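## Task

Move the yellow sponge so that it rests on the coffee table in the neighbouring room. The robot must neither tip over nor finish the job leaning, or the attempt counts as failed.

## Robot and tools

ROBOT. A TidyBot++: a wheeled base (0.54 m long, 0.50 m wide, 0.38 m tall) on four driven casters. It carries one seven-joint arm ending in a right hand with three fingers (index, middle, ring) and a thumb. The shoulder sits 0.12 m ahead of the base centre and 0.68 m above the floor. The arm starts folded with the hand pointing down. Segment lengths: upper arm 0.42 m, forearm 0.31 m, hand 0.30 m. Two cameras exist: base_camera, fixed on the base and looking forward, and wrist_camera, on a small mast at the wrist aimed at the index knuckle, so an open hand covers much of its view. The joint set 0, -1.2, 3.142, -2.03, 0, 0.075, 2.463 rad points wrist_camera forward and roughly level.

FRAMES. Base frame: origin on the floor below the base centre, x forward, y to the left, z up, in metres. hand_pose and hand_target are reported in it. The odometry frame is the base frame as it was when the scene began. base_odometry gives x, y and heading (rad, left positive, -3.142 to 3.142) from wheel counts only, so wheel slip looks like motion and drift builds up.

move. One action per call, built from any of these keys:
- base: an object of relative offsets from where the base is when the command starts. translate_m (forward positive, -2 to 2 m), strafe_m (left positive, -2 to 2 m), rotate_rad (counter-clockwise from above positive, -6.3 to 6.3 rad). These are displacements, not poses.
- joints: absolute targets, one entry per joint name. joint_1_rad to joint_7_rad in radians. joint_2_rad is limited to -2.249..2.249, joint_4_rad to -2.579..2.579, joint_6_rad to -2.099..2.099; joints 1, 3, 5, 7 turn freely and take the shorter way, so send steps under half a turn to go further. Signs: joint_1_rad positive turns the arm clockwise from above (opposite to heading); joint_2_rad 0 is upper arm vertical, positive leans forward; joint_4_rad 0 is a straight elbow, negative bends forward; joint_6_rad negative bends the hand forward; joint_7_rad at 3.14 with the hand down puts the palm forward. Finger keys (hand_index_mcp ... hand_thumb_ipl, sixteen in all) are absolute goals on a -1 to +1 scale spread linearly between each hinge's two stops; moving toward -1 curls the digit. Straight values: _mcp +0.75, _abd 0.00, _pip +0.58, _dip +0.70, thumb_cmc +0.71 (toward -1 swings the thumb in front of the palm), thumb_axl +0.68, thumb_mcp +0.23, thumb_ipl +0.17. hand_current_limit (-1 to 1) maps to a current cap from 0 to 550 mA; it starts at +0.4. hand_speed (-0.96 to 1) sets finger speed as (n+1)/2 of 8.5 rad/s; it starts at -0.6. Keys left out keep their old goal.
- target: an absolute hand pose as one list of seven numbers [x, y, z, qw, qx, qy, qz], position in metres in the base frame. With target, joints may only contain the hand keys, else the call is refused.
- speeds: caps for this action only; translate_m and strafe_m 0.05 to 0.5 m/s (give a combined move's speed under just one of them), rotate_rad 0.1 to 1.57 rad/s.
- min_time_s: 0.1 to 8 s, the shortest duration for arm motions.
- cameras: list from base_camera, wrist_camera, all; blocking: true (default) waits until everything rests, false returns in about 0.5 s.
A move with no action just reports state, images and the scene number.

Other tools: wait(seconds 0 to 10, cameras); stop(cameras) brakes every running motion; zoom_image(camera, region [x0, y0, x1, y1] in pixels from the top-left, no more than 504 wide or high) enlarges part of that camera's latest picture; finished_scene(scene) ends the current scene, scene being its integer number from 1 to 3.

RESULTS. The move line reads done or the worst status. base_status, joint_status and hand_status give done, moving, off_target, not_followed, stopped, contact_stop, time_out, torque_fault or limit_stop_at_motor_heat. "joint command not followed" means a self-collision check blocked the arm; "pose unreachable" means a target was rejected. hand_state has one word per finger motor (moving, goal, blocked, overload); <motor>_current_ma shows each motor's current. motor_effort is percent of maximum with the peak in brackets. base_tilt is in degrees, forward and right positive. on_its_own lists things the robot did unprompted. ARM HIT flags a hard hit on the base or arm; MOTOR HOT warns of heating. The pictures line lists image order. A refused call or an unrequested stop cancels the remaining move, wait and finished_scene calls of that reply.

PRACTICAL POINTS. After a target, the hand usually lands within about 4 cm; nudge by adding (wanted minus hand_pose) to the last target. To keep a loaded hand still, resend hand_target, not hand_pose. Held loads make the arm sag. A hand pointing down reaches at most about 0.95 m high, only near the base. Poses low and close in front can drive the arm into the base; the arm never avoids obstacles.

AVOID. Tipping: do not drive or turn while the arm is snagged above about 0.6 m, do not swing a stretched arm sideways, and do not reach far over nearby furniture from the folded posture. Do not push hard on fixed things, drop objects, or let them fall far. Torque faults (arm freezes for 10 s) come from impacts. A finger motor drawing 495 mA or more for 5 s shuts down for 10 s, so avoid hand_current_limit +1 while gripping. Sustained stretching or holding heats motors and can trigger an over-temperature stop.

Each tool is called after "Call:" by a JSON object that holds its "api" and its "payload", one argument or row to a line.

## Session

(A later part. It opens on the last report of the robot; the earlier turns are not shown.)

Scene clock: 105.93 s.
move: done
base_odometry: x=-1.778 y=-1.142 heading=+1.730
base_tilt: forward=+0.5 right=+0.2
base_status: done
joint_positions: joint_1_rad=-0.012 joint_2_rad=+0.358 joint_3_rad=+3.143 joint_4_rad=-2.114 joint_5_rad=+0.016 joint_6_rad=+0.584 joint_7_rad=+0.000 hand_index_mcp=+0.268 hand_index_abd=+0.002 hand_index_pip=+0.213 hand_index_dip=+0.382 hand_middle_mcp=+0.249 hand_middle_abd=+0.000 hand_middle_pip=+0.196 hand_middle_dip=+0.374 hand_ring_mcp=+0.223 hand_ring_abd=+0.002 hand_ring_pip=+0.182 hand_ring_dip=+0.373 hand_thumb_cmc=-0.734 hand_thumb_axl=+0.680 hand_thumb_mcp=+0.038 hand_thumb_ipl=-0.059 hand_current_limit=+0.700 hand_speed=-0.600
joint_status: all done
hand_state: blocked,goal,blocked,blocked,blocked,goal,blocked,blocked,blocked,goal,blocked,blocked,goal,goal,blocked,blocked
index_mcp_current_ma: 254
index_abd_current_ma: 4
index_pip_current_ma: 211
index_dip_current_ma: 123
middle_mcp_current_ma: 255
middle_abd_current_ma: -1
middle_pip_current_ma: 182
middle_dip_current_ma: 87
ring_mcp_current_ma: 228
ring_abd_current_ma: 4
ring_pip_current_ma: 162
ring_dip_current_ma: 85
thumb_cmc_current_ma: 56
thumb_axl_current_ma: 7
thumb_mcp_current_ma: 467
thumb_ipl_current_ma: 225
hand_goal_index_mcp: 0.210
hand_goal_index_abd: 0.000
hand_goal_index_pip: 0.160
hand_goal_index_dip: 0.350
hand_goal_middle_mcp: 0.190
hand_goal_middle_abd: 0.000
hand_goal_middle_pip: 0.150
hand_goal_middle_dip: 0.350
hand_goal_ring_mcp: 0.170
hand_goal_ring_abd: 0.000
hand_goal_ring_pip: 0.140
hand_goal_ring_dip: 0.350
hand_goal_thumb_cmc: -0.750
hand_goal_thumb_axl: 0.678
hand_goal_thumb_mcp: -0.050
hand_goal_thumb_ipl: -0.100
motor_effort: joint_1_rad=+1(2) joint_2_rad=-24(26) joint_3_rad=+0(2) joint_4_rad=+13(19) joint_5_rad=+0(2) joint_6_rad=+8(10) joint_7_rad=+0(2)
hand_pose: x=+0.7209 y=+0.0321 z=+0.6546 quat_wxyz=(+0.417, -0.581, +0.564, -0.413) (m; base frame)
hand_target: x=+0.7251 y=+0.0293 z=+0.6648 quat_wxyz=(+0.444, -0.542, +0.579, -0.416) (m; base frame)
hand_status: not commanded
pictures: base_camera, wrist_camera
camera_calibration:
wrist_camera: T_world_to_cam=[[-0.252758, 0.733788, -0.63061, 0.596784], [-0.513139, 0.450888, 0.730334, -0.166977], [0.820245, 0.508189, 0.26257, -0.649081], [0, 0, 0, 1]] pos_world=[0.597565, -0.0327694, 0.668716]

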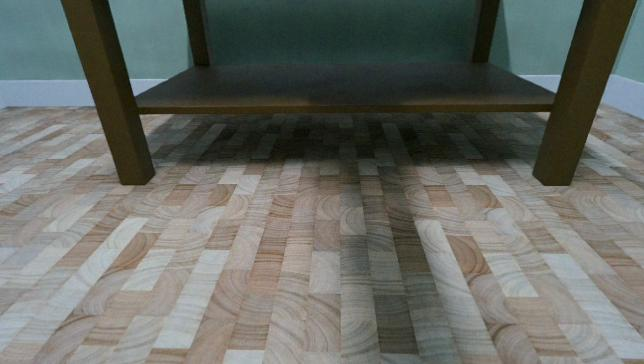

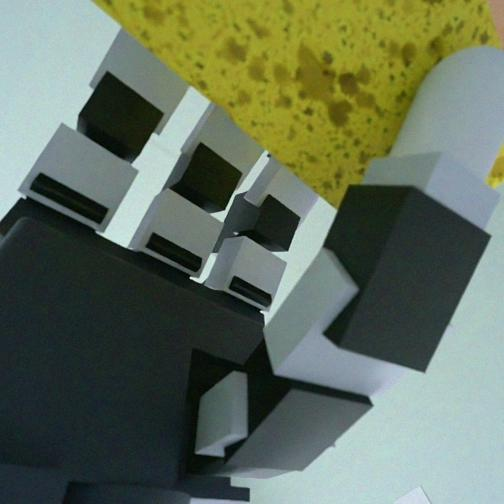

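Call:
{"api": "move", "payload": {
  "base": {"translate_m": 0.36},
  "speeds": {"translate_m": 0.15}
}}

Call:
{"api": "move", "payload": {
  "joints": {"joint_1_rad": 0, "joint_2_rad": 0.567, "joint_3_rad": 3.142, "joint_4_rad": -2.244, "joint_5_rad": 0, "joint_6_rad": 1.033, "joint_7_rad": -0.065},
  "min_time_s": 1.5,
  "cameras": ["all"]
}}

Scene clock: 111.87 s.
move: done
base_odometry: x=-1.835 y=-0.786 heading=+1.729
base_tilt: forward=+0.5 right=+0.2
base_status: done
joint_positions: joint_1_rad=-0.012 joint_2_rad=+0.360 joint_3_rad=+3.143 joint_4_rad=-2.118 joint_5_rad=+0.016 joint_6_rad=+0.588 joint_7_rad=-0.002 hand_index_mcp=+0.268 hand_index_abd=+0.002 hand_index_pip=+0.213 hand_index_dip=+0.382 hand_middle_mcp=+0.248 hand_middle_abd=+0.000 hand_middle_pip=+0.196 hand_middle_dip=+0.374 hand_ring_mcp=+0.223 hand_ring_abd=+0.002 hand_ring_pip=+0.182 hand_ring_dip=+0.373 hand_thumb_cmc=-0.734 hand_thumb_axl=+0.680 hand_thumb_mcp=+0.038 hand_thumb_ipl=-0.059 hand_current_limit=+0.700 hand_speed=-0.600
joint_status: not commanded
hand_state: blocked,goal,blocked,blocked,blocked,goal,blocked,blocked,blocked,goal,blocked,blocked,goal,goal,blocked,blocked
index_mcp_current_ma: 254
index_abd_current_ma: 4
index_pip_current_ma: 211
index_dip_current_ma: 123
middle_mcp_current_ma: 255
middle_abd_current_ma: -1
middle_pip_current_ma: 182
middle_dip_current_ma: 87
ring_mcp_current_ma: 227
ring_abd_current_ma: 4
ring_pip_current_ma: 162
ring_dip_current_ma: 85
thumb_cmc_current_ma: 56
thumb_axl_current_ma: 7
thumb_mcp_current_ma: 467
thumb_ipl_current_ma: 225
hand_goal_index_mcp: 0.210
hand_goal_index_abd: 0.000
hand_goal_index_pip: 0.160
hand_goal_index_dip: 0.350
hand_goal_middle_mcp: 0.190
hand_goal_middle_abd: 0.000
hand_goal_middle_pip: 0.150
hand_goal_middle_dip: 0.350
hand_goal_ring_mcp: 0.170
hand_goal_ring_abd: 0.000
hand_goal_ring_pip: 0.140
hand_goal_ring_dip: 0.350
hand_goal_thumb_cmc: -0.750
hand_goal_thumb_axl: 0.678
hand_goal_thumb_mcp: -0.050
hand_goal_thumb_ipl: -0.100
motor_effort: joint_1_rad=+0(1) joint_2_rad=-24(26) joint_3_rad=+0(1) joint_4_rad=+13(14) joint_5_rad=+1(1) joint_6_rad=+9(9) joint_7_rad=+1(1)
hand_pose: x=+0.7199 y=+0.0322 z=+0.6528 quat_wxyz=(+0.417, -0.581, +0.565, -0.412) (m; base frame)
hand_target: x=+0.7251 y=+0.0293 z=+0.6648 quat_wxyz=(+0.444, -0.542, +0.579, -0.416) (m; base frame)
hand_status: not commanded
pictures: none

Scene clock: 114.00 s.
move: done
base_odometry: x=-1.835 y=-0.786 heading=+1.729
base_tilt: forward=+0.5 right=+0.2
base_status: not commanded
joint_positions: joint_1_rad=-0.012 joint_2_rad=+0.560 joint_3_rad=+3.143 joint_4_rad=-2.219 joint_5_rad=+0.016 joint_6_rad=+0.950 joint_7_rad=-0.002 hand_index_mcp=+0.268 hand_index_abd=+0.002 hand_index_pip=+0.213 hand_index_dip=+0.382 hand_middle_mcp=+0.248 hand_middle_abd=+0.000 hand_middle_pip=+0.196 hand_middle_dip=+0.374 hand_ring_mcp=+0.223 hand_ring_abd=+0.002 hand_ring_pip=+0.182 hand_ring_dip=+0.373 hand_thumb_cmc=-0.734 hand_thumb_axl=+0.680 hand_thumb_mcp=+0.038 hand_thumb_ipl=-0.059 hand_current_limit=+0.700 hand_speed=-0.600
joint_status: all done
hand_state: blocked,goal,blocked,blocked,blocked,goal,blocked,blocked,blocked,goal,blocked,blocked,goal,goal,blocked,blocked
index_mcp_current_ma: 254
index_abd_current_ma: 4
index_pip_current_ma: 211
index_dip_current_ma: 123
middle_mcp_current_ma: 255
middle_abd_current_ma: -1
middle_pip_current_ma: 182
middle_dip_current_ma: 87
ring_mcp_current_ma: 227
ring_abd_current_ma: 4
ring_pip_current_ma: 162
ring_dip_current_ma: 85
thumb_cmc_current_ma: 56
thumb_axl_current_ma: 7
thumb_mcp_current_ma: 467
thumb_ipl_current_ma: 225
hand_goal_index_mcp: 0.210
hand_goal_index_abd: 0.000
hand_goal_index_pip: 0.160
hand_goal_index_dip: 0.350
hand_goal_middle_mcp: 0.190
hand_goal_middle_abd: 0.000
hand_goal_middle_pip: 0.150
hand_goal_middle_dip: 0.350
hand_goal_ring_mcp: 0.170
hand_goal_ring_abd: 0.000
hand_goal_ring_pip: 0.140
hand_goal_ring_dip: 0.350
hand_goal_thumb_cmc: -0.750
hand_goal_thumb_axl: 0.678
hand_goal_thumb_mcp: -0.050
hand_goal_thumb_ipl: -0.100
motor_effort: joint_1_rad=+1(2) joint_2_rad=-26(27) joint_3_rad=-1(2) joint_4_rad=+10(14) joint_5_rad=+0(1) joint_6_rad=+8(11) joint_7_rad=+0(2)
hand_pose: x=+0.7230 y=+0.0338 z=+0.5848 quat_wxyz=(+0.436, -0.568, +0.552, -0.427) (m; base frame)
hand_target: x=+0.7249 y=+0.0293 z=+0.5958 quat_wxyz=(+0.460, -0.531, +0.567, -0.431) (m; base frame)
hand_status: not commanded
pictures: base_camera, wrist_camera
camera_calibration:
wrist_camera: T_world_to_cam=[[-0.217585, 0.737937, -0.638832, 0.531407], [-0.555564, 0.444503, 0.702685, -0.0687242], [0.8025, 0.507805, 0.313254, -0.650094], [0, 0, 0, 1]] pos_world=[0.599146, -0.0314755, 0.591416]

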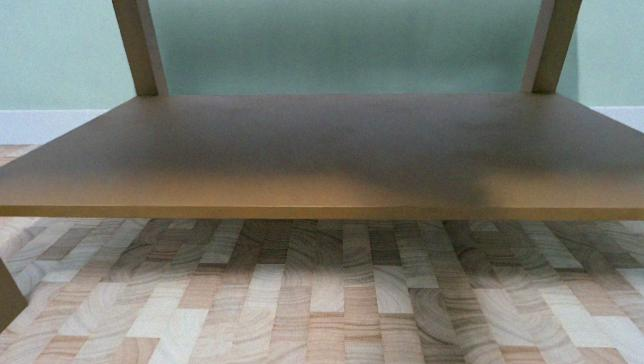

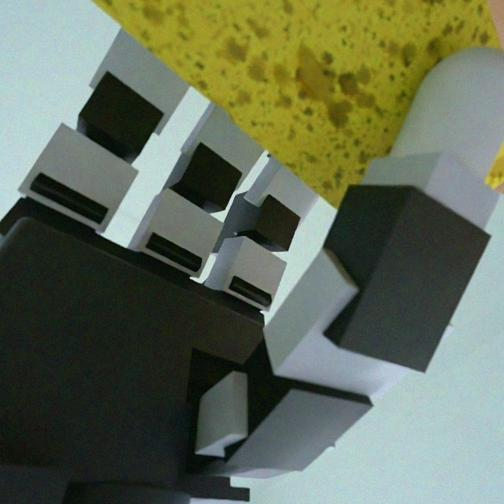

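Call:
{"api": "move", "payload": {
  "joints": {"joint_1_rad": 0, "joint_2_rad": 0.684, "joint_3_rad": 3.142, "joint_4_rad": -2.262, "joint_5_rad": 0, "joint_6_rad": 1.166, "joint_7_rad": -0.065},
  "min_time_s": 1.5
}}

Call:
{"api": "move", "payload": {
  "joints": {"joint_1_rad": 0, "joint_2_rad": 0.714, "joint_3_rad": 3.142, "joint_4_rad": -2.263, "joint_5_rad": 0, "joint_6_rad": 1.197, "joint_7_rad": -0.065},
  "min_time_s": 1,
  "cameras": ["wrist_camera"]
}}

Scene clock: 115.93 s.
move: done
base_odometry: x=-1.835 y=-0.786 heading=+1.729
base_tilt: forward=+0.5 right=+0.2
base_status: not commanded
joint_positions: joint_1_rad=-0.012 joint_2_rad=+0.675 joint_3_rad=+3.143 joint_4_rad=-2.237 joint_5_rad=+0.016 joint_6_rad=+1.082 joint_7_rad=-0.002 hand_index_mcp=+0.268 hand_index_abd=+0.002 hand_index_pip=+0.213 hand_index_dip=+0.382 hand_middle_mcp=+0.248 hand_middle_abd=+0.000 hand_middle_pip=+0.196 hand_middle_dip=+0.374 hand_ring_mcp=+0.223 hand_ring_abd=+0.002 hand_ring_pip=+0.182 hand_ring_dip=+0.373 hand_thumb_cmc=-0.734 hand_thumb_axl=+0.680 hand_thumb_mcp=+0.038 hand_thumb_ipl=-0.059 hand_current_limit=+0.700 hand_speed=-0.600
joint_status: all done
hand_state: blocked,goal,blocked,blocked,blocked,goal,blocked,blocked,blocked,goal,blocked,blocked,goal,goal,blocked,blocked
index_mcp_current_ma: 254
index_abd_current_ma: 4
index_pip_current_ma: 211
index_dip_current_ma: 123
middle_mcp_current_ma: 255
middle_abd_current_ma: -1
middle_pip_current_ma: 182
middle_dip_current_ma: 87
ring_mcp_current_ma: 227
ring_abd_current_ma: 4
ring_pip_current_ma: 162
ring_dip_current_ma: 85
thumb_cmc_current_ma: 56
thumb_axl_current_ma: 7
thumb_mcp_current_ma: 467
thumb_ipl_current_ma: 225
hand_goal_index_mcp: 0.210
hand_goal_index_abd: 0.000
hand_goal_index_pip: 0.160
hand_goal_index_dip: 0.350
hand_goal_middle_mcp: 0.190
hand_goal_middle_abd: 0.000
hand_goal_middle_pip: 0.150
hand_goal_middle_dip: 0.350
hand_goal_ring_mcp: 0.170
hand_goal_ring_abd: 0.000
hand_goal_ring_pip: 0.140
hand_goal_ring_dip: 0.350
hand_goal_thumb_cmc: -0.750
hand_goal_thumb_axl: 0.678
hand_goal_thumb_mcp: -0.050
hand_goal_thumb_ipl: -0.100
motor_effort: joint_1_rad=+1(2) joint_2_rad=-28(28) joint_3_rad=+0(2) joint_4_rad=+8(10) joint_5_rad=+0(2) joint_6_rad=+8(10) joint_7_rad=-1(2)
hand_pose: x=+0.7227 y=+0.0343 z=+0.5451 quat_wxyz=(+0.436, -0.568, +0.553, -0.426) (m; base frame)
hand_target: x=+0.7236 y=+0.0293 z=+0.5554 quat_wxyz=(+0.459, -0.531, +0.567, -0.431) (m; base frame)
hand_status: not commanded
pictures: none

Scene clock: 117.20 s.
move: done
base_odometry: x=-1.835 y=-0.786 heading=+1.729
base_tilt: forward=+0.5 right=+0.2
base_status: not commanded
joint_positions: joint_1_rad=-0.012 joint_2_rad=+0.703 joint_3_rad=+3.143 joint_4_rad=-2.237 joint_5_rad=+0.016 joint_6_rad=+1.113 joint_7_rad=-0.002 hand_index_mcp=+0.268 hand_index_abd=+0.002 hand_index_pip=+0.213 hand_index_dip=+0.382 hand_middle_mcp=+0.248 hand_middle_abd=+0.000 hand_middle_pip=+0.196 hand_middle_dip=+0.374 hand_ring_mcp=+0.223 hand_ring_abd=+0.002 hand_ring_pip=+0.182 hand_ring_dip=+0.373 hand_thumb_cmc=-0.734 hand_thumb_axl=+0.680 hand_thumb_mcp=+0.038 hand_thumb_ipl=-0.059 hand_current_limit=+0.700 hand_speed=-0.600
joint_status: all done
hand_state: blocked,goal,blocked,blocked,blocked,goal,blocked,blocked,blocked,goal,blocked,blocked,goal,goal,blocked,blocked
index_mcp_current_ma: 254
index_abd_current_ma: 4
index_pip_current_ma: 211
index_dip_current_ma: 123
middle_mcp_current_ma: 255
middle_abd_current_ma: -1
middle_pip_current_ma: 182
middle_dip_current_ma: 87
ring_mcp_current_ma: 227
ring_abd_current_ma: 4
ring_pip_current_ma: 162
ring_dip_current_ma: 85
thumb_cmc_current_ma: 56
thumb_axl_current_ma: 7
thumb_mcp_current_ma: 468
thumb_ipl_current_ma: 225
hand_goal_index_mcp: 0.210
hand_goal_index_abd: 0.000
hand_goal_index_pip: 0.160
hand_goal_index_dip: 0.350
hand_goal_middle_mcp: 0.190
hand_goal_middle_abd: 0.000
hand_goal_middle_pip: 0.150
hand_goal_middle_dip: 0.350
hand_goal_ring_mcp: 0.170
hand_goal_ring_abd: 0.000
hand_goal_ring_pip: 0.140
hand_goal_ring_dip: 0.350
hand_goal_thumb_cmc: -0.750
hand_goal_thumb_axl: 0.678
hand_goal_thumb_mcp: -0.050
hand_goal_thumb_ipl: -0.100
motor_effort: joint_1_rad=+0(2) joint_2_rad=-28(28) joint_3_rad=-1(2) joint_4_rad=+8(9) joint_5_rad=+1(2) joint_6_rad=+9(10) joint_7_rad=+0(2)
hand_pose: x=+0.7233 y=+0.0344 z=+0.5363 quat_wxyz=(+0.437, -0.567, +0.552, -0.427) (m; base frame)
hand_target: x=+0.7236 y=+0.0293 z=+0.5455 quat_wxyz=(+0.459, -0.531, +0.567, -0.431) (m; base frame)
hand_status: not commanded
pictures: wrist_camera
camera_calibration:
wrist_camera: T_world_to_cam=[[-0.216373, 0.739258, -0.637715, 0.498531], [-0.55798, 0.442363, 0.70212, -0.0326026], [0.80115, 0.507752, 0.316776, -0.636419], [0, 0, 0, 1]] pos_world=[0.599544, -0.0309777, 0.542414]

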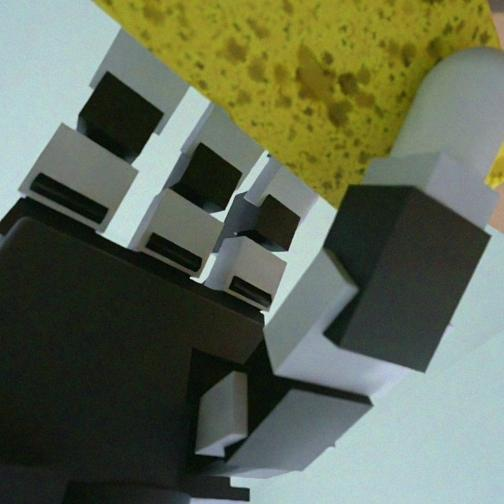

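Call:
{"api": "move", "payload": {
  "joints": {"joint_1_rad": 0, "joint_2_rad": 0.744, "joint_3_rad": 3.142, "joint_4_rad": -2.264, "joint_5_rad": 0, "joint_6_rad": 1.228, "joint_7_rad": -0.065},
  "min_time_s": 1
}}

Call:
{"api": "move", "payload": {
  "joints": {"joint_1_rad": 0, "joint_2_rad": 0.774, "joint_3_rad": 3.142, "joint_4_rad": -2.265, "joint_5_rad": 0, "joint_6_rad": 1.258, "joint_7_rad": -0.065},
  "min_time_s": 1,
  "cameras": ["wrist_camera"]
}}

Scene clock: 118.60 s.
move: done
base_odometry: x=-1.835 y=-0.786 heading=+1.729
base_tilt: forward=+0.5 right=+0.2
base_status: not commanded
joint_positions: joint_1_rad=-0.012 joint_2_rad=+0.733 joint_3_rad=+3.143 joint_4_rad=-2.238 joint_5_rad=+0.016 joint_6_rad=+1.144 joint_7_rad=-0.002 hand_index_mcp=+0.268 hand_index_abd=+0.002 hand_index_pip=+0.213 hand_index_dip=+0.382 hand_middle_mcp=+0.248 hand_middle_abd=+0.000 hand_middle_pip=+0.196 hand_middle_dip=+0.374 hand_ring_mcp=+0.223 hand_ring_abd=+0.002 hand_ring_pip=+0.182 hand_ring_dip=+0.373 hand_thumb_cmc=-0.734 hand_thumb_axl=+0.680 hand_thumb_mcp=+0.038 hand_thumb_ipl=-0.059 hand_current_limit=+0.700 hand_speed=-0.600
joint_status: all done
hand_state: blocked,goal,blocked,blocked,blocked,goal,blocked,blocked,blocked,goal,blocked,blocked,goal,goal,blocked,blocked
index_mcp_current_ma: 254
index_abd_current_ma: 4
index_pip_current_ma: 211
index_dip_current_ma: 123
middle_mcp_current_ma: 255
middle_abd_current_ma: -1
middle_pip_current_ma: 182
middle_dip_current_ma: 87
ring_mcp_current_ma: 227
ring_abd_current_ma: 4
ring_pip_current_ma: 162
ring_dip_current_ma: 85
thumb_cmc_current_ma: 56
thumb_axl_current_ma: 7
thumb_mcp_current_ma: 468
thumb_ipl_current_ma: 225
hand_goal_index_mcp: 0.210
hand_goal_index_abd: 0.000
hand_goal_index_pip: 0.160
hand_goal_index_dip: 0.350
hand_goal_middle_mcp: 0.190
hand_goal_middle_abd: 0.000
hand_goal_middle_pip: 0.150
hand_goal_middle_dip: 0.350
hand_goal_ring_mcp: 0.170
hand_goal_ring_abd: 0.000
hand_goal_ring_pip: 0.140
hand_goal_ring_dip: 0.350
hand_goal_thumb_cmc: -0.750
hand_goal_thumb_axl: 0.678
hand_goal_thumb_mcp: -0.050
hand_goal_thumb_ipl: -0.100
motor_effort: joint_1_rad=+0(1) joint_2_rad=-28(28) joint_3_rad=-1(3) joint_4_rad=+7(8) joint_5_rad=+0(2) joint_6_rad=+9(9) joint_7_rad=+0(1)
hand_pose: x=+0.7232 y=+0.0345 z=+0.5262 quat_wxyz=(+0.437, -0.567, +0.552, -0.427) (m; base frame)
hand_target: x=+0.7234 y=+0.0293 z=+0.5357 quat_wxyz=(+0.459, -0.531, +0.567, -0.431) (m; base frame)
hand_status: not commanded
pictures: none

Scene clock: 119.90 s.
move: done
base_odometry: x=-1.835 y=-0.786 heading=+1.729
base_tilt: forward=+0.5 right=+0.3
base_status: not commanded
joint_positions: joint_1_rad=-0.012 joint_2_rad=+0.763 joint_3_rad=+3.143 joint_4_rad=-2.239 joint_5_rad=+0.016 joint_6_rad=+1.174 joint_7_rad=-0.002 hand_index_mcp=+0.268 hand_index_abd=+0.002 hand_index_pip=+0.213 hand_index_dip=+0.382 hand_middle_mcp=+0.248 hand_middle_abd=+0.000 hand_middle_pip=+0.196 hand_middle_dip=+0.374 hand_ring_mcp=+0.223 hand_ring_abd=+0.002 hand_ring_pip=+0.182 hand_ring_dip=+0.373 hand_thumb_cmc=-0.734 hand_thumb_axl=+0.680 hand_thumb_mcp=+0.038 hand_thumb_ipl=-0.059 hand_current_limit=+0.700 hand_speed=-0.600
joint_status: all done
hand_state: blocked,goal,blocked,blocked,blocked,goal,blocked,blocked,blocked,goal,blocked,blocked,goal,goal,blocked,blocked
index_mcp_current_ma: 254
index_abd_current_ma: 4
index_pip_current_ma: 211
index_dip_current_ma: 123
middle_mcp_current_ma: 255
middle_abd_current_ma: -1
middle_pip_current_ma: 182
middle_dip_current_ma: 87
ring_mcp_current_ma: 227
ring_abd_current_ma: 4
ring_pip_current_ma: 162
ring_dip_current_ma: 85
thumb_cmc_current_ma: 56
thumb_axl_current_ma: 7
thumb_mcp_current_ma: 467
thumb_ipl_current_ma: 225
hand_goal_index_mcp: 0.210
hand_goal_index_abd: 0.000
hand_goal_index_pip: 0.160
hand_goal_index_dip: 0.350
hand_goal_middle_mcp: 0.190
hand_goal_middle_abd: 0.000
hand_goal_middle_pip: 0.150
hand_goal_middle_dip: 0.350
hand_goal_ring_mcp: 0.170
hand_goal_ring_abd: 0.000
hand_goal_ring_pip: 0.140
hand_goal_ring_dip: 0.350
hand_goal_thumb_cmc: -0.750
hand_goal_thumb_axl: 0.678
hand_goal_thumb_mcp: -0.050
hand_goal_thumb_ipl: -0.100
motor_effort: joint_1_rad=+1(1) joint_2_rad=-28(29) joint_3_rad=+0(2) joint_4_rad=+7(8) joint_5_rad=+0(1) joint_6_rad=+8(10) joint_7_rad=+0(2)
hand_pose: x=+0.7226 y=+0.0346 z=+0.5159 quat_wxyz=(+0.437, -0.567, +0.552, -0.426) (m; base frame)
hand_target: x=+0.7228 y=+0.0293 z=+0.5256 quat_wxyz=(+0.459, -0.532, +0.567, -0.430) (m; base frame)
hand_status: not commanded
pictures: wrist_camera
camera_calibration:
wrist_camera: T_world_to_cam=[[-0.217212, 0.739746, -0.636863, 0.485372], [-0.557364, 0.441629, 0.703071, -0.0196046], [0.801351, 0.50768, 0.316381, -0.629364], [0, 0, 0, 1]] pos_world=[0.598844, -0.0308783, 0.522017]

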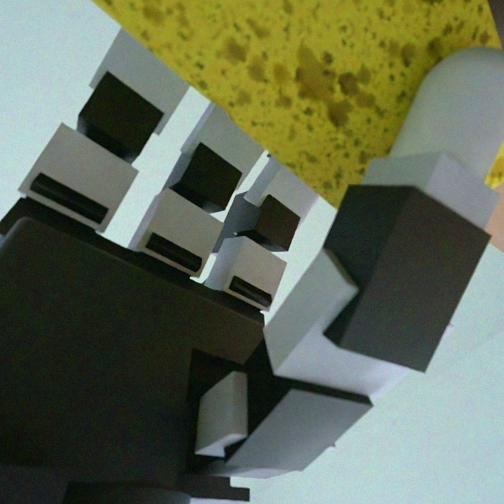

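Call:
{"api": "move", "payload": {
  "joints": {"joint_1_rad": 0, "joint_2_rad": 0.804, "joint_3_rad": 3.142, "joint_4_rad": -2.264, "joint_5_rad": 0, "joint_6_rad": 1.289, "joint_7_rad": -0.065},
  "min_time_s": 1
}}

Call:
{"api": "zoom_image", "payload": {
  "camera": "wrist_camera",
  "region": [404, 150, 504, 350]
}}

Scene clock: 121.27 s.
move: done
base_odometry: x=-1.835 y=-0.786 heading=+1.729
base_tilt: forward=+0.4 right=+0.2
base_status: not commanded
joint_positions: joint_1_rad=-0.012 joint_2_rad=+0.793 joint_3_rad=+3.143 joint_4_rad=-2.239 joint_5_rad=+0.016 joint_6_rad=+1.205 joint_7_rad=-0.002 hand_index_mcp=+0.268 hand_index_abd=+0.002 hand_index_pip=+0.213 hand_index_dip=+0.382 hand_middle_mcp=+0.248 hand_middle_abd=+0.000 hand_middle_pip=+0.196 hand_middle_dip=+0.374 hand_ring_mcp=+0.223 hand_ring_abd=+0.002 hand_ring_pip=+0.182 hand_ring_dip=+0.373 hand_thumb_cmc=-0.734 hand_thumb_axl=+0.680 hand_thumb_mcp=+0.038 hand_thumb_ipl=-0.059 hand_current_limit=+0.700 hand_speed=-0.600
joint_status: all done
hand_state: blocked,goal,blocked,blocked,blocked,goal,blocked,blocked,blocked,goal,blocked,blocked,goal,goal,blocked,blocked
index_mcp_current_ma: 254
index_abd_current_ma: 4
index_pip_current_ma: 211
index_dip_current_ma: 123
middle_mcp_current_ma: 255
middle_abd_current_ma: -1
middle_pip_current_ma: 182
middle_dip_current_ma: 87
ring_mcp_current_ma: 227
ring_abd_current_ma: 4
ring_pip_current_ma: 162
ring_dip_current_ma: 85
thumb_cmc_current_ma: 56
thumb_axl_current_ma: 7
thumb_mcp_current_ma: 468
thumb_ipl_current_ma: 225
hand_goal_index_mcp: 0.210
hand_goal_index_abd: 0.000
hand_goal_index_pip: 0.160
hand_goal_index_dip: 0.350
hand_goal_middle_mcp: 0.190
hand_goal_middle_abd: 0.000
hand_goal_middle_pip: 0.150
hand_goal_middle_dip: 0.350
hand_goal_ring_mcp: 0.170
hand_goal_ring_abd: 0.000
hand_goal_ring_pip: 0.140
hand_goal_ring_dip: 0.350
hand_goal_thumb_cmc: -0.750
hand_goal_thumb_axl: 0.678
hand_goal_thumb_mcp: -0.050
hand_goal_thumb_ipl: -0.100
motor_effort: joint_1_rad=+1(2) joint_2_rad=-28(29) joint_3_rad=-1(3) joint_4_rad=+6(8) joint_5_rad=+0(2) joint_6_rad=+8(10) joint_7_rad=+0(1)
hand_pose: x=+0.7224 y=+0.0347 z=+0.5061 quat_wxyz=(+0.438, -0.567, +0.552, -0.426) (m; base frame)
hand_target: x=+0.7228 y=+0.0293 z=+0.5164 quat_wxyz=(+0.459, -0.531, +0.567, -0.431) (m; base frame)
hand_status: not commanded
pictures: none

Scaled by 2.520 from the camera's 504x504 image, which has a finer 720x720 frame.
This view is cut from an older image: the scene may have changed since it was taken.

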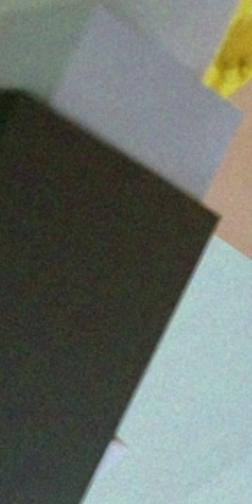

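Call:
{"api": "move", "payload": {
  "joints": {"joint_1_rad": 0, "joint_2_rad": 0.827, "joint_3_rad": 3.142, "joint_4_rad": -2.262, "joint_5_rad": 0, "joint_6_rad": 1.312, "joint_7_rad": -0.065},
  "min_time_s": 1,
  "cameras": ["wrist_camera"]
}}

Call:
{"api": "move", "payload": {
  "joints": {"joint_1_rad": 0, "joint_2_rad": 0.847, "joint_3_rad": 3.142, "joint_4_rad": -2.26, "joint_5_rad": 0, "joint_6_rad": 1.33, "joint_7_rad": -0.065},
  "min_time_s": 1,
  "cameras": ["wrist_camera"]
}}

Scene clock: 122.77 s.
move: done
base_odometry: x=-1.835 y=-0.786 heading=+1.729
base_tilt: forward=+0.5 right=+0.2
base_status: not commanded
joint_positions: joint_1_rad=-0.012 joint_2_rad=+0.815 joint_3_rad=+3.143 joint_4_rad=-2.239 joint_5_rad=+0.016 joint_6_rad=+1.228 joint_7_rad=-0.002 hand_index_mcp=+0.268 hand_index_abd=+0.002 hand_index_pip=+0.213 hand_index_dip=+0.382 hand_middle_mcp=+0.248 hand_middle_abd=+0.000 hand_middle_pip=+0.196 hand_middle_dip=+0.374 hand_ring_mcp=+0.223 hand_ring_abd=+0.002 hand_ring_pip=+0.182 hand_ring_dip=+0.373 hand_thumb_cmc=-0.734 hand_thumb_axl=+0.680 hand_thumb_mcp=+0.038 hand_thumb_ipl=-0.059 hand_current_limit=+0.700 hand_speed=-0.600
joint_status: all done
hand_state: blocked,goal,blocked,blocked,blocked,goal,blocked,blocked,blocked,goal,blocked,blocked,goal,goal,blocked,blocked
index_mcp_current_ma: 254
index_abd_current_ma: 4
index_pip_current_ma: 211
index_dip_current_ma: 123
middle_mcp_current_ma: 255
middle_abd_current_ma: -1
middle_pip_current_ma: 182
middle_dip_current_ma: 87
ring_mcp_current_ma: 227
ring_abd_current_ma: 4
ring_pip_current_ma: 162
ring_dip_current_ma: 85
thumb_cmc_current_ma: 56
thumb_axl_current_ma: 7
thumb_mcp_current_ma: 468
thumb_ipl_current_ma: 225
hand_goal_index_mcp: 0.210
hand_goal_index_abd: 0.000
hand_goal_index_pip: 0.160
hand_goal_index_dip: 0.350
hand_goal_middle_mcp: 0.190
hand_goal_middle_abd: 0.000
hand_goal_middle_pip: 0.150
hand_goal_middle_dip: 0.350
hand_goal_ring_mcp: 0.170
hand_goal_ring_abd: 0.000
hand_goal_ring_pip: 0.140
hand_goal_ring_dip: 0.350
hand_goal_thumb_cmc: -0.750
hand_goal_thumb_axl: 0.678
hand_goal_thumb_mcp: -0.050
hand_goal_thumb_ipl: -0.100
motor_effort: joint_1_rad=+1(2) joint_2_rad=-28(29) joint_3_rad=+0(2) joint_4_rad=+6(7) joint_5_rad=+0(1) joint_6_rad=+8(10) joint_7_rad=+0(1)
hand_pose: x=+0.7220 y=+0.0347 z=+0.4986 quat_wxyz=(+0.438, -0.567, +0.552, -0.427) (m; base frame)
hand_target: x=+0.7232 y=+0.0293 z=+0.5095 quat_wxyz=(+0.460, -0.531, +0.566, -0.431) (m; base frame)
hand_status: not commanded
pictures: wrist_camera
camera_calibration:
wrist_camera: T_world_to_cam=[[-0.216501, 0.740246, -0.636525, 0.473367], [-0.558293, 0.440987, 0.702737, -0.00701808], [0.800897, 0.507511, 0.3178, -0.623897], [0, 0, 0, 1]] pos_world=[0.598243, -0.0306787, 0.504516]

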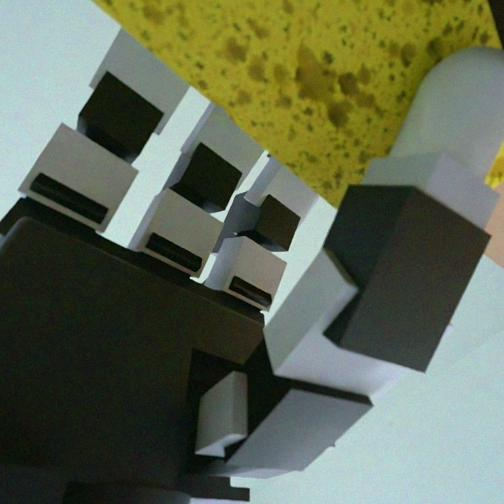

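Scene clock: 124.07 s.
move: done
base_odometry: x=-1.835 y=-0.786 heading=+1.729
base_tilt: forward=+0.5 right=+0.3
base_status: not commanded
joint_positions: joint_1_rad=-0.012 joint_2_rad=+0.832 joint_3_rad=+3.143 joint_4_rad=-2.239 joint_5_rad=+0.016 joint_6_rad=+1.248 joint_7_rad=-0.002 hand_index_mcp=+0.268 hand_index_abd=+0.001 hand_index_pip=+0.213 hand_index_dip=+0.382 hand_middle_mcp=+0.248 hand_middle_abd=+0.000 hand_middle_pip=+0.196 hand_middle_dip=+0.374 hand_ring_mcp=+0.222 hand_ring_abd=+0.002 hand_ring_pip=+0.181 hand_ring_dip=+0.371 hand_thumb_cmc=-0.734 hand_thumb_axl=+0.680 hand_thumb_mcp=+0.038 hand_thumb_ipl=-0.059 hand_current_limit=+0.700 hand_speed=-0.600
joint_status: all done
hand_state: blocked,goal,blocked,blocked,blocked,goal,blocked,blocked,blocked,goal,blocked,blocked,goal,goal,blocked,blocked
index_mcp_current_ma: 254
index_abd_current_ma: 3
index_pip_current_ma: 211
index_dip_current_ma: 123
middle_mcp_current_ma: 252
middle_abd_current_ma: -1
middle_pip_current_ma: 182
middle_dip_current_ma: 87
ring_mcp_current_ma: 225
ring_abd_current_ma: 4
ring_pip_current_ma: 160
ring_dip_current_ma: 76
thumb_cmc_current_ma: 56
thumb_axl_current_ma: 8
thumb_mcp_current_ma: 468
thumb_ipl_current_ma: 225
hand_goal_index_mcp: 0.210
hand_goal_index_abd: 0.000
hand_goal_index_pip: 0.160
hand_goal_index_dip: 0.350
hand_goal_middle_mcp: 0.190
hand_goal_middle_abd: 0.000
hand_goal_middle_pip: 0.150
hand_goal_middle_dip: 0.350
hand_goal_ring_mcp: 0.170
hand_goal_ring_abd: 0.000
hand_goal_ring_pip: 0.140
hand_goal_ring_dip: 0.350
hand_goal_thumb_cmc: -0.750
hand_goal_thumb_axl: 0.678
hand_goal_thumb_mcp: -0.050
hand_goal_thumb_ipl: -0.100
motor_effort: joint_1_rad=+0(1) joint_2_rad=-28(29) joint_3_rad=-1(2) joint_4_rad=+6(7) joint_5_rad=+1(1) joint_6_rad=+8(10) joint_7_rad=+1(1)
hand_pose: x=+0.7220 y=+0.0348 z=+0.4938 quat_wxyz=(+0.439, -0.566, +0.552, -0.427) (m; base frame)
hand_target: x=+0.7232 y=+0.0293 z=+0.5030 quat_wxyz=(+0.460, -0.531, +0.566, -0.431) (m; base frame)
hand_status: not commanded
pictures: wrist_camera
camera_calibration:
wrist_camera: T_world_to_cam=[[-0.214546, 0.740449, -0.63695, 0.469103], [-0.560435, 0.440771, 0.701165, -0.0013008], [0.799926, 0.507402, 0.320408, -0.622967], [0, 0, 0, 1]] pos_world=[0.598242, -0.0306788, 0.499311]

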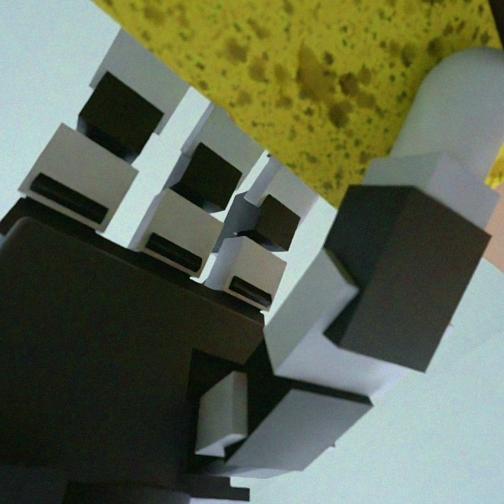

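Call:
{"api": "move", "payload": {
  "joints": {"joint_1_rad": 0, "joint_2_rad": 0.862, "joint_3_rad": 3.142, "joint_4_rad": -2.26, "joint_5_rad": 0, "joint_6_rad": 1.345, "joint_7_rad": -0.065},
  "min_time_s": 1,
  "cameras": ["wrist_camera"]
}}

Scene clock: 125.43 s.
move: done
base_odometry: x=-1.835 y=-0.786 heading=+1.729
base_tilt: forward=+0.5 right=+0.2
base_status: not commanded
joint_positions: joint_1_rad=-0.012 joint_2_rad=+0.842 joint_3_rad=+3.143 joint_4_rad=-2.239 joint_5_rad=+0.016 joint_6_rad=+1.268 joint_7_rad=-0.002 hand_index_mcp=+0.268 hand_index_abd=-0.001 hand_index_pip=+0.213 hand_index_dip=+0.382 hand_middle_mcp=+0.246 hand_middle_abd=-0.002 hand_middle_pip=+0.194 hand_middle_dip=+0.371 hand_ring_mcp=+0.220 hand_ring_abd=+0.001 hand_ring_pip=+0.173 hand_ring_dip=+0.364 hand_thumb_cmc=-0.730 hand_thumb_axl=+0.683 hand_thumb_mcp=+0.041 hand_thumb_ipl=-0.059 hand_current_limit=+0.700 hand_speed=-0.600
joint_status: all done
hand_state: blocked,goal,blocked,blocked,blocked,goal,blocked,blocked,blocked,goal,blocked,goal,goal,goal,blocked,blocked
index_mcp_current_ma: 254
index_abd_current_ma: -2
index_pip_current_ma: 211
index_dip_current_ma: 123
middle_mcp_current_ma: 241
middle_abd_current_ma: -4
middle_pip_current_ma: 174
middle_dip_current_ma: 76
ring_mcp_current_ma: 214
ring_abd_current_ma: 2
ring_pip_current_ma: 126
ring_dip_current_ma: 49
thumb_cmc_current_ma: 72
thumb_axl_current_ma: 21
thumb_mcp_current_ma: 468
thumb_ipl_current_ma: 225
hand_goal_index_mcp: 0.210
hand_goal_index_abd: 0.000
hand_goal_index_pip: 0.160
hand_goal_index_dip: 0.350
hand_goal_middle_mcp: 0.190
hand_goal_middle_abd: 0.000
hand_goal_middle_pip: 0.150
hand_goal_middle_dip: 0.350
hand_goal_ring_mcp: 0.170
hand_goal_ring_abd: 0.000
hand_goal_ring_pip: 0.140
hand_goal_ring_dip: 0.350
hand_goal_thumb_cmc: -0.750
hand_goal_thumb_axl: 0.678
hand_goal_thumb_mcp: -0.050
hand_goal_thumb_ipl: -0.100
motor_effort: joint_1_rad=+1(2) joint_2_rad=-28(29) joint_3_rad=-1(2) joint_4_rad=+6(6) joint_5_rad=+1(2) joint_6_rad=+7(9) joint_7_rad=+1(2)
hand_pose: x=+0.7232 y=+0.0349 z=+0.4933 quat_wxyz=(+0.442, -0.564, +0.550, -0.430) (m; base frame)
hand_target: x=+0.7226 y=+0.0293 z=+0.4981 quat_wxyz=(+0.460, -0.531, +0.566, -0.431) (m; base frame)
hand_status: not commanded
pictures: wrist_camera
camera_calibration:
wrist_camera: T_world_to_cam=[[-0.208244, 0.740713, -0.638732, 0.465244], [-0.567395, 0.440444, 0.695753, 0.00745665], [0.796679, 0.5073, 0.328557, -0.625503], [0, 0, 0, 1]] pos_world=[0.59944, -0.030579, 0.497492]

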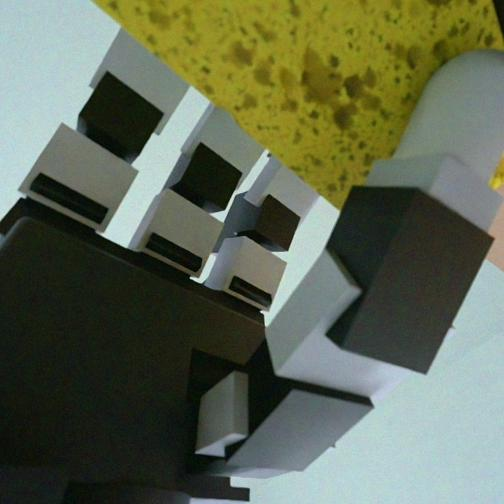

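Call:
{"api": "move", "payload": {
  "joints": {"hand_speed": -0.85, "hand_thumb_mcp": 0.225, "hand_thumb_ipl": 0.168, "hand_index_mcp": 0.479, "hand_middle_mcp": 0.479, "hand_ring_mcp": 0.479, "hand_index_pip": 0.358, "hand_middle_pip": 0.358, "hand_ring_pip": 0.358, "hand_index_dip": 0.478, "hand_middle_dip": 0.478, "hand_ring_dip": 0.478},
  "cameras": ["wrist_camera"]
}}

Scene clock: 126.70 s.
move: off_target
base_odometry: x=-1.835 y=-0.786 heading=+1.729
base_tilt: forward=+0.5 right=+0.2
base_status: not commanded
joint_positions: joint_1_rad=-0.012 joint_2_rad=+0.850 joint_3_rad=+3.143 joint_4_rad=-2.240 joint_5_rad=+0.016 joint_6_rad=+1.270 joint_7_rad=-0.003 hand_index_mcp=+0.462 hand_index_abd=-0.001 hand_index_pip=+0.351 hand_index_dip=+0.475 hand_middle_mcp=+0.459 hand_middle_abd=-0.002 hand_middle_pip=+0.352 hand_middle_dip=+0.475 hand_ring_mcp=+0.460 hand_ring_abd=+0.001 hand_ring_pip=+0.352 hand_ring_dip=+0.475 hand_thumb_cmc=-0.744 hand_thumb_axl=+0.681 hand_thumb_mcp=+0.222 hand_thumb_ipl=+0.166 hand_current_limit=+0.700 hand_speed=-0.850
joint_status: hand_middle_mcp off_target (ended at +0.459, target +0.479); the others done
hand_state: goal,goal,goal,goal,blocked,goal,goal,goal,goal,goal,goal,goal,goal,goal,goal,goal
index_mcp_current_ma: -67
index_abd_current_ma: -2
index_pip_current_ma: -21
index_dip_current_ma: -8
middle_mcp_current_ma: -82
middle_abd_current_ma: -4
middle_pip_current_ma: -20
middle_dip_current_ma: -7
ring_mcp_current_ma: -75
ring_abd_current_ma: 1
ring_pip_current_ma: -19
ring_dip_current_ma: -9
thumb_cmc_current_ma: 19
thumb_axl_current_ma: 9
thumb_mcp_current_ma: -17
thumb_ipl_current_ma: -8
hand_goal_index_mcp: 0.480
hand_goal_index_abd: 0.000
hand_goal_index_pip: 0.358
hand_goal_index_dip: 0.478
hand_goal_middle_mcp: 0.480
hand_goal_middle_abd: 0.000
hand_goal_middle_pip: 0.358
hand_goal_middle_dip: 0.478
hand_goal_ring_mcp: 0.480
hand_goal_ring_abd: 0.000
hand_goal_ring_pip: 0.358
hand_goal_ring_dip: 0.478
hand_goal_thumb_cmc: -0.750
hand_goal_thumb_axl: 0.678
hand_goal_thumb_mcp: 0.226
hand_goal_thumb_ipl: 0.168
motor_effort: joint_1_rad=+1(1) joint_2_rad=-29(29) joint_3_rad=-1(1) joint_4_rad=+6(6) joint_5_rad=+1(1) joint_6_rad=+8(9) joint_7_rad=+0(1)
hand_pose: x=+0.7219 y=+0.0349 z=+0.4887 quat_wxyz=(+0.440, -0.565, +0.551, -0.428) (m; base frame)
hand_target: x=+0.7226 y=+0.0293 z=+0.4981 quat_wxyz=(+0.460, -0.531, +0.566, -0.431) (m; base frame)
hand_status: not commanded
pictures: wrist_camera
camera_calibration:
wrist_camera: T_world_to_cam=[[-0.212566, 0.74125, -0.636682, 0.46405], [-0.562506, 0.439958, 0.700017, 0.00420821], [0.799001, 0.506937, 0.323438, -0.622069], [0, 0, 0, 1]] pos_world=[0.598042, -0.0304789, 0.493707]

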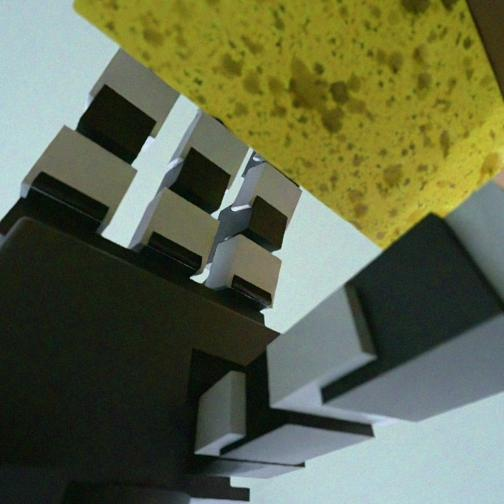

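Call:
{"api": "move", "payload": {
  "joints": {"joint_1_rad": 0, "joint_2_rad": 0.564, "joint_3_rad": 3.142, "joint_4_rad": -2.218, "joint_5_rad": 0, "joint_6_rad": 0.9, "joint_7_rad": -0.065},
  "min_time_s": 2
}}

Call:
{"api": "move", "payload": {
  "joints": {"joint_1_rad": 0, "joint_2_rad": 0.361, "joint_3_rad": 3.142, "joint_4_rad": -2.14, "joint_5_rad": 0, "joint_6_rad": 0.668, "joint_7_rad": -0.065},
  "min_time_s": 1.5
}}

Call:
{"api": "move", "payload": {
  "base": {"translate_m": -0.4},
  "speeds": {"translate_m": 0.3}
}}

Call:
{"api": "move", "payload": {
  "joints": {"joint_1_rad": -0.3, "joint_2_rad": -1.2, "joint_3_rad": 3.142, "joint_4_rad": -2.03, "joint_5_rad": 0, "joint_6_rad": -0.45, "joint_7_rad": 2.463, "hand_thumb_cmc": 0.714, "hand_speed": -0.6},
  "cameras": ["all"]
}}

Scene clock: 129.60 s.
move: done
base_odometry: x=-1.835 y=-0.786 heading=+1.729
base_tilt: forward=+0.5 right=+0.3
base_status: not commanded
joint_positions: joint_1_rad=-0.012 joint_2_rad=+0.604 joint_3_rad=+3.143 joint_4_rad=-2.239 joint_5_rad=+0.016 joint_6_rad=+0.983 joint_7_rad=-0.003 hand_index_mcp=+0.463 hand_index_abd=-0.001 hand_index_pip=+0.351 hand_index_dip=+0.475 hand_middle_mcp=+0.459 hand_middle_abd=-0.002 hand_middle_pip=+0.352 hand_middle_dip=+0.475 hand_ring_mcp=+0.461 hand_ring_abd=+0.001 hand_ring_pip=+0.352 hand_ring_dip=+0.475 hand_thumb_cmc=-0.744 hand_thumb_axl=+0.681 hand_thumb_mcp=+0.222 hand_thumb_ipl=+0.166 hand_current_limit=+0.700 hand_speed=-0.850
joint_status: all done
hand_state: goal,goal,goal,goal,blocked,goal,goal,goal,goal,goal,goal,goal,goal,goal,goal,goal
index_mcp_current_ma: -65
index_abd_current_ma: -2
index_pip_current_ma: -21
index_dip_current_ma: -8
middle_mcp_current_ma: -80
middle_abd_current_ma: -4
middle_pip_current_ma: -20
middle_dip_current_ma: -7
ring_mcp_current_ma: -72
ring_abd_current_ma: 1
ring_pip_current_ma: -19
ring_dip_current_ma: -9
thumb_cmc_current_ma: 19
thumb_axl_current_ma: 9
thumb_mcp_current_ma: -17
thumb_ipl_current_ma: -8
hand_goal_index_mcp: 0.480
hand_goal_index_abd: 0.000
hand_goal_index_pip: 0.358
hand_goal_index_dip: 0.478
hand_goal_middle_mcp: 0.480
hand_goal_middle_abd: 0.000
hand_goal_middle_pip: 0.358
hand_goal_middle_dip: 0.478
hand_goal_ring_mcp: 0.480
hand_goal_ring_abd: 0.000
hand_goal_ring_pip: 0.358
hand_goal_ring_dip: 0.478
hand_goal_thumb_cmc: -0.750
hand_goal_thumb_axl: 0.678
hand_goal_thumb_mcp: 0.226
hand_goal_thumb_ipl: 0.168
motor_effort: joint_1_rad=+1(2) joint_2_rad=-26(29) joint_3_rad=+0(2) joint_4_rad=+9(9) joint_5_rad=+0(1) joint_6_rad=+8(10) joint_7_rad=+0(1)
hand_pose: x=+0.7142 y=+0.0339 z=+0.5600 quat_wxyz=(+0.427, -0.574, +0.559, -0.418) (m; base frame)
hand_target: x=+0.7160 y=+0.0293 z=+0.5715 quat_wxyz=(+0.430, -0.553, +0.590, -0.403) (m; base frame)
hand_status: not commanded
pictures: none

Scene clock: 131.70 s.
move: done
base_odometry: x=-1.835 y=-0.786 heading=+1.729
base_tilt: forward=+0.5 right=+0.2
base_status: not commanded
joint_positions: joint_1_rad=-0.012 joint_2_rad=+0.397 joint_3_rad=+3.143 joint_4_rad=-2.176 joint_5_rad=+0.016 joint_6_rad=+0.751 joint_7_rad=-0.003 hand_index_mcp=+0.463 hand_index_abd=-0.001 hand_index_pip=+0.351 hand_index_dip=+0.475 hand_middle_mcp=+0.459 hand_middle_abd=-0.002 hand_middle_pip=+0.352 hand_middle_dip=+0.475 hand_ring_mcp=+0.461 hand_ring_abd=+0.001 hand_ring_pip=+0.352 hand_ring_dip=+0.475 hand_thumb_cmc=-0.744 hand_thumb_axl=+0.681 hand_thumb_mcp=+0.222 hand_thumb_ipl=+0.166 hand_current_limit=+0.700 hand_speed=-0.850
joint_status: all done
hand_state: goal,goal,goal,goal,blocked,goal,goal,goal,goal,goal,goal,goal,goal,goal,goal,goal
index_mcp_current_ma: -64
index_abd_current_ma: -2
index_pip_current_ma: -21
index_dip_current_ma: -8
middle_mcp_current_ma: -79
middle_abd_current_ma: -4
middle_pip_current_ma: -20
middle_dip_current_ma: -7
ring_mcp_current_ma: -72
ring_abd_current_ma: 1
ring_pip_current_ma: -19
ring_dip_current_ma: -9
thumb_cmc_current_ma: 19
thumb_axl_current_ma: 9
thumb_mcp_current_ma: -17
thumb_ipl_current_ma: -8
hand_goal_index_mcp: 0.480
hand_goal_index_abd: 0.000
hand_goal_index_pip: 0.358
hand_goal_index_dip: 0.478
hand_goal_middle_mcp: 0.480
hand_goal_middle_abd: 0.000
hand_goal_middle_pip: 0.358
hand_goal_middle_dip: 0.478
hand_goal_ring_mcp: 0.480
hand_goal_ring_abd: 0.000
hand_goal_ring_pip: 0.358
hand_goal_ring_dip: 0.478
hand_goal_thumb_cmc: -0.750
hand_goal_thumb_axl: 0.678
hand_goal_thumb_mcp: 0.226
hand_goal_thumb_ipl: 0.168
motor_effort: joint_1_rad=+1(2) joint_2_rad=-24(27) joint_3_rad=+0(2) joint_4_rad=+12(12) joint_5_rad=+1(2) joint_6_rad=+8(10) joint_7_rad=-1(1)
hand_pose: x=+0.7211 y=+0.0330 z=+0.6472 quat_wxyz=(+0.437, -0.567, +0.551, -0.430) (m; base frame)
hand_target: x=+0.7251 y=+0.0293 z=+0.6648 quat_wxyz=(+0.444, -0.542, +0.579, -0.416) (m; base frame)
hand_status: not commanded
pictures: none

Scene clock: 134.03 s.
move: done
base_odometry: x=-1.772 y=-1.182 heading=+1.729
base_tilt: forward=+0.5 right=+0.3
base_status: done
joint_positions: joint_1_rad=-0.009 joint_2_rad=+0.392 joint_3_rad=+3.143 joint_4_rad=-2.170 joint_5_rad=+0.016 joint_6_rad=+0.748 joint_7_rad=-0.003 hand_index_mcp=+0.463 hand_index_abd=-0.001 hand_index_pip=+0.351 hand_index_dip=+0.475 hand_middle_mcp=+0.460 hand_middle_abd=-0.002 hand_middle_pip=+0.352 hand_middle_dip=+0.475 hand_ring_mcp=+0.462 hand_ring_abd=+0.001 hand_ring_pip=+0.352 hand_ring_dip=+0.475 hand_thumb_cmc=-0.745 hand_thumb_axl=+0.681 hand_thumb_mcp=+0.222 hand_thumb_ipl=+0.166 hand_current_limit=+0.700 hand_speed=-0.850
joint_status: not commanded
hand_state: goal,goal,goal,goal,blocked,goal,goal,goal,goal,goal,goal,goal,goal,goal,goal,goal
index_mcp_current_ma: -63
index_abd_current_ma: -2
index_pip_current_ma: -21
index_dip_current_ma: -8
middle_mcp_current_ma: -77
middle_abd_current_ma: -4
middle_pip_current_ma: -20
middle_dip_current_ma: -7
ring_mcp_current_ma: -70
ring_abd_current_ma: 1
ring_pip_current_ma: -19
ring_dip_current_ma: -9
thumb_cmc_current_ma: 14
thumb_axl_current_ma: 9
thumb_mcp_current_ma: -14
thumb_ipl_current_ma: -8
hand_goal_index_mcp: 0.480
hand_goal_index_abd: 0.000
hand_goal_index_pip: 0.358
hand_goal_index_dip: 0.478
hand_goal_middle_mcp: 0.480
hand_goal_middle_abd: 0.000
hand_goal_middle_pip: 0.358
hand_goal_middle_dip: 0.478
hand_goal_ring_mcp: 0.480
hand_goal_ring_abd: 0.000
hand_goal_ring_pip: 0.358
hand_goal_ring_dip: 0.478
hand_goal_thumb_cmc: -0.750
hand_goal_thumb_axl: 0.678
hand_goal_thumb_mcp: 0.226
hand_goal_thumb_ipl: 0.168
motor_effort: joint_1_rad=+1(2) joint_2_rad=-24(26) joint_3_rad=-1(3) joint_4_rad=+12(13) joint_5_rad=+0(1) joint_6_rad=+9(9) joint_7_rad=+1(1)
hand_pose: x=+0.7235 y=+0.0315 z=+0.6523 quat_wxyz=(+0.438, -0.564, +0.550, -0.433) (m; base frame)
hand_target: x=+0.7251 y=+0.0293 z=+0.6648 quat_wxyz=(+0.444, -0.542, +0.579, -0.416) (m; base frame)
hand_status: not commanded
pictures: none

Scene clock: 137.53 s.
move: done
base_odometry: x=-1.772 y=-1.182 heading=+1.729
base_tilt: forward=+0.5 right=+0.2
base_status: not commanded
joint_positions: joint_1_rad=-0.285 joint_2_rad=-1.193 joint_3_rad=+3.143 joint_4_rad=-2.070 joint_5_rad=+0.016 joint_6_rad=-0.366 joint_7_rad=+2.398 hand_index_mcp=+0.483 hand_index_abd=+0.001 hand_index_pip=+0.356 hand_index_dip=+0.475 hand_middle_mcp=+0.483 hand_middle_abd=+0.001 hand_middle_pip=+0.356 hand_middle_dip=+0.476 hand_ring_mcp=+0.483 hand_ring_abd=+0.001 hand_ring_pip=+0.356 hand_ring_dip=+0.475 hand_thumb_cmc=+0.718 hand_thumb_axl=+0.680 hand_thumb_mcp=+0.225 hand_thumb_ipl=+0.167 hand_current_limit=+0.700 hand_speed=-0.600
joint_status: all done
hand_state: goal,goal,goal,goal,goal,goal,goal,goal,goal,goal,goal,goal,goal,goal,goal,goal
index_mcp_current_ma: 9
index_abd_current_ma: 3
index_pip_current_ma: -5
index_dip_current_ma: -8
middle_mcp_current_ma: 11
middle_abd_current_ma: 2
middle_pip_current_ma: -5
middle_dip_current_ma: -7
ring_mcp_current_ma: 10
ring_abd_current_ma: 3
ring_pip_current_ma: -5
ring_dip_current_ma: -8
thumb_cmc_current_ma: 11
thumb_axl_current_ma: 9
thumb_mcp_current_ma: -2
thumb_ipl_current_ma: -5
hand_goal_index_mcp: 0.480
hand_goal_index_abd: 0.000
hand_goal_index_pip: 0.358
hand_goal_index_dip: 0.478
hand_goal_middle_mcp: 0.480
hand_goal_middle_abd: 0.000
hand_goal_middle_pip: 0.358
hand_goal_middle_dip: 0.478
hand_goal_ring_mcp: 0.480
hand_goal_ring_abd: 0.000
hand_goal_ring_pip: 0.358
hand_goal_ring_dip: 0.478
hand_goal_thumb_cmc: 0.714
hand_goal_thumb_axl: 0.678
hand_goal_thumb_mcp: 0.226
hand_goal_thumb_ipl: 0.168
motor_effort: joint_1_rad=+1(2) joint_2_rad=+14(25) joint_3_rad=+1(2) joint_4_rad=+15(19) joint_5_rad=+1(2) joint_6_rad=+8(10) joint_7_rad=+1(2)
hand_pose: x=+0.2552 y=-0.0379 z=+1.1804 quat_wxyz=(-0.225, -0.494, -0.308, -0.781) (m; base frame)
hand_target: x=+0.2483 y=-0.0332 z=+1.1826 quat_wxyz=(-0.234, -0.494, -0.335, -0.767) (m; base frame)
hand_status: not commanded
pictures: base_camera, wrist_camera
camera_calibration:
wrist_camera: T_world_to_cam=[[0.248051, -0.96866, -0.0129382, -0.0593021], [-0.431001, -0.0983886, -0.896971, 1.12061], [0.867588, 0.228071, -0.441899, 0.439327], [0, 0, 0, 1]] pos_world=[0.116538, -0.0473866, 1.19852]

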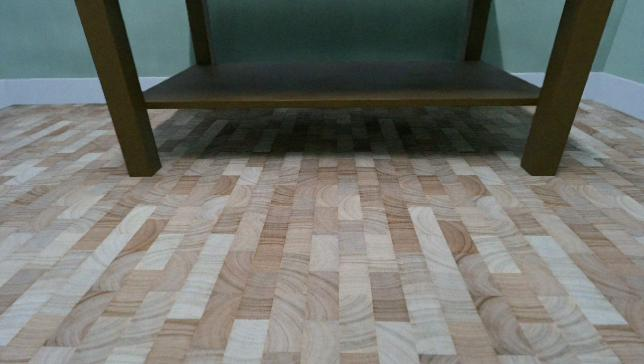

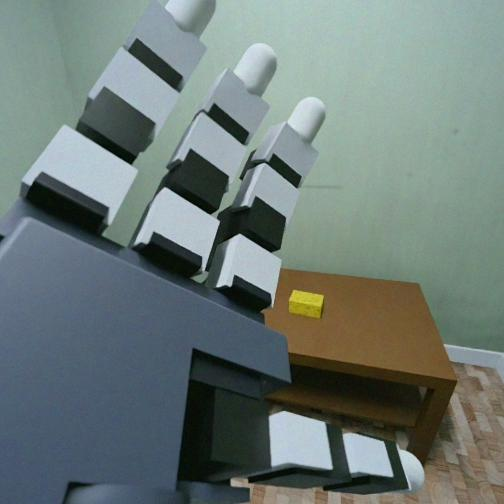

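Sponge is on the coffee table. Finish scene 1.

Call:
{"api": "finished_scene", "payload": {
  "scene": 1
}}

The scene is finished: the task was done.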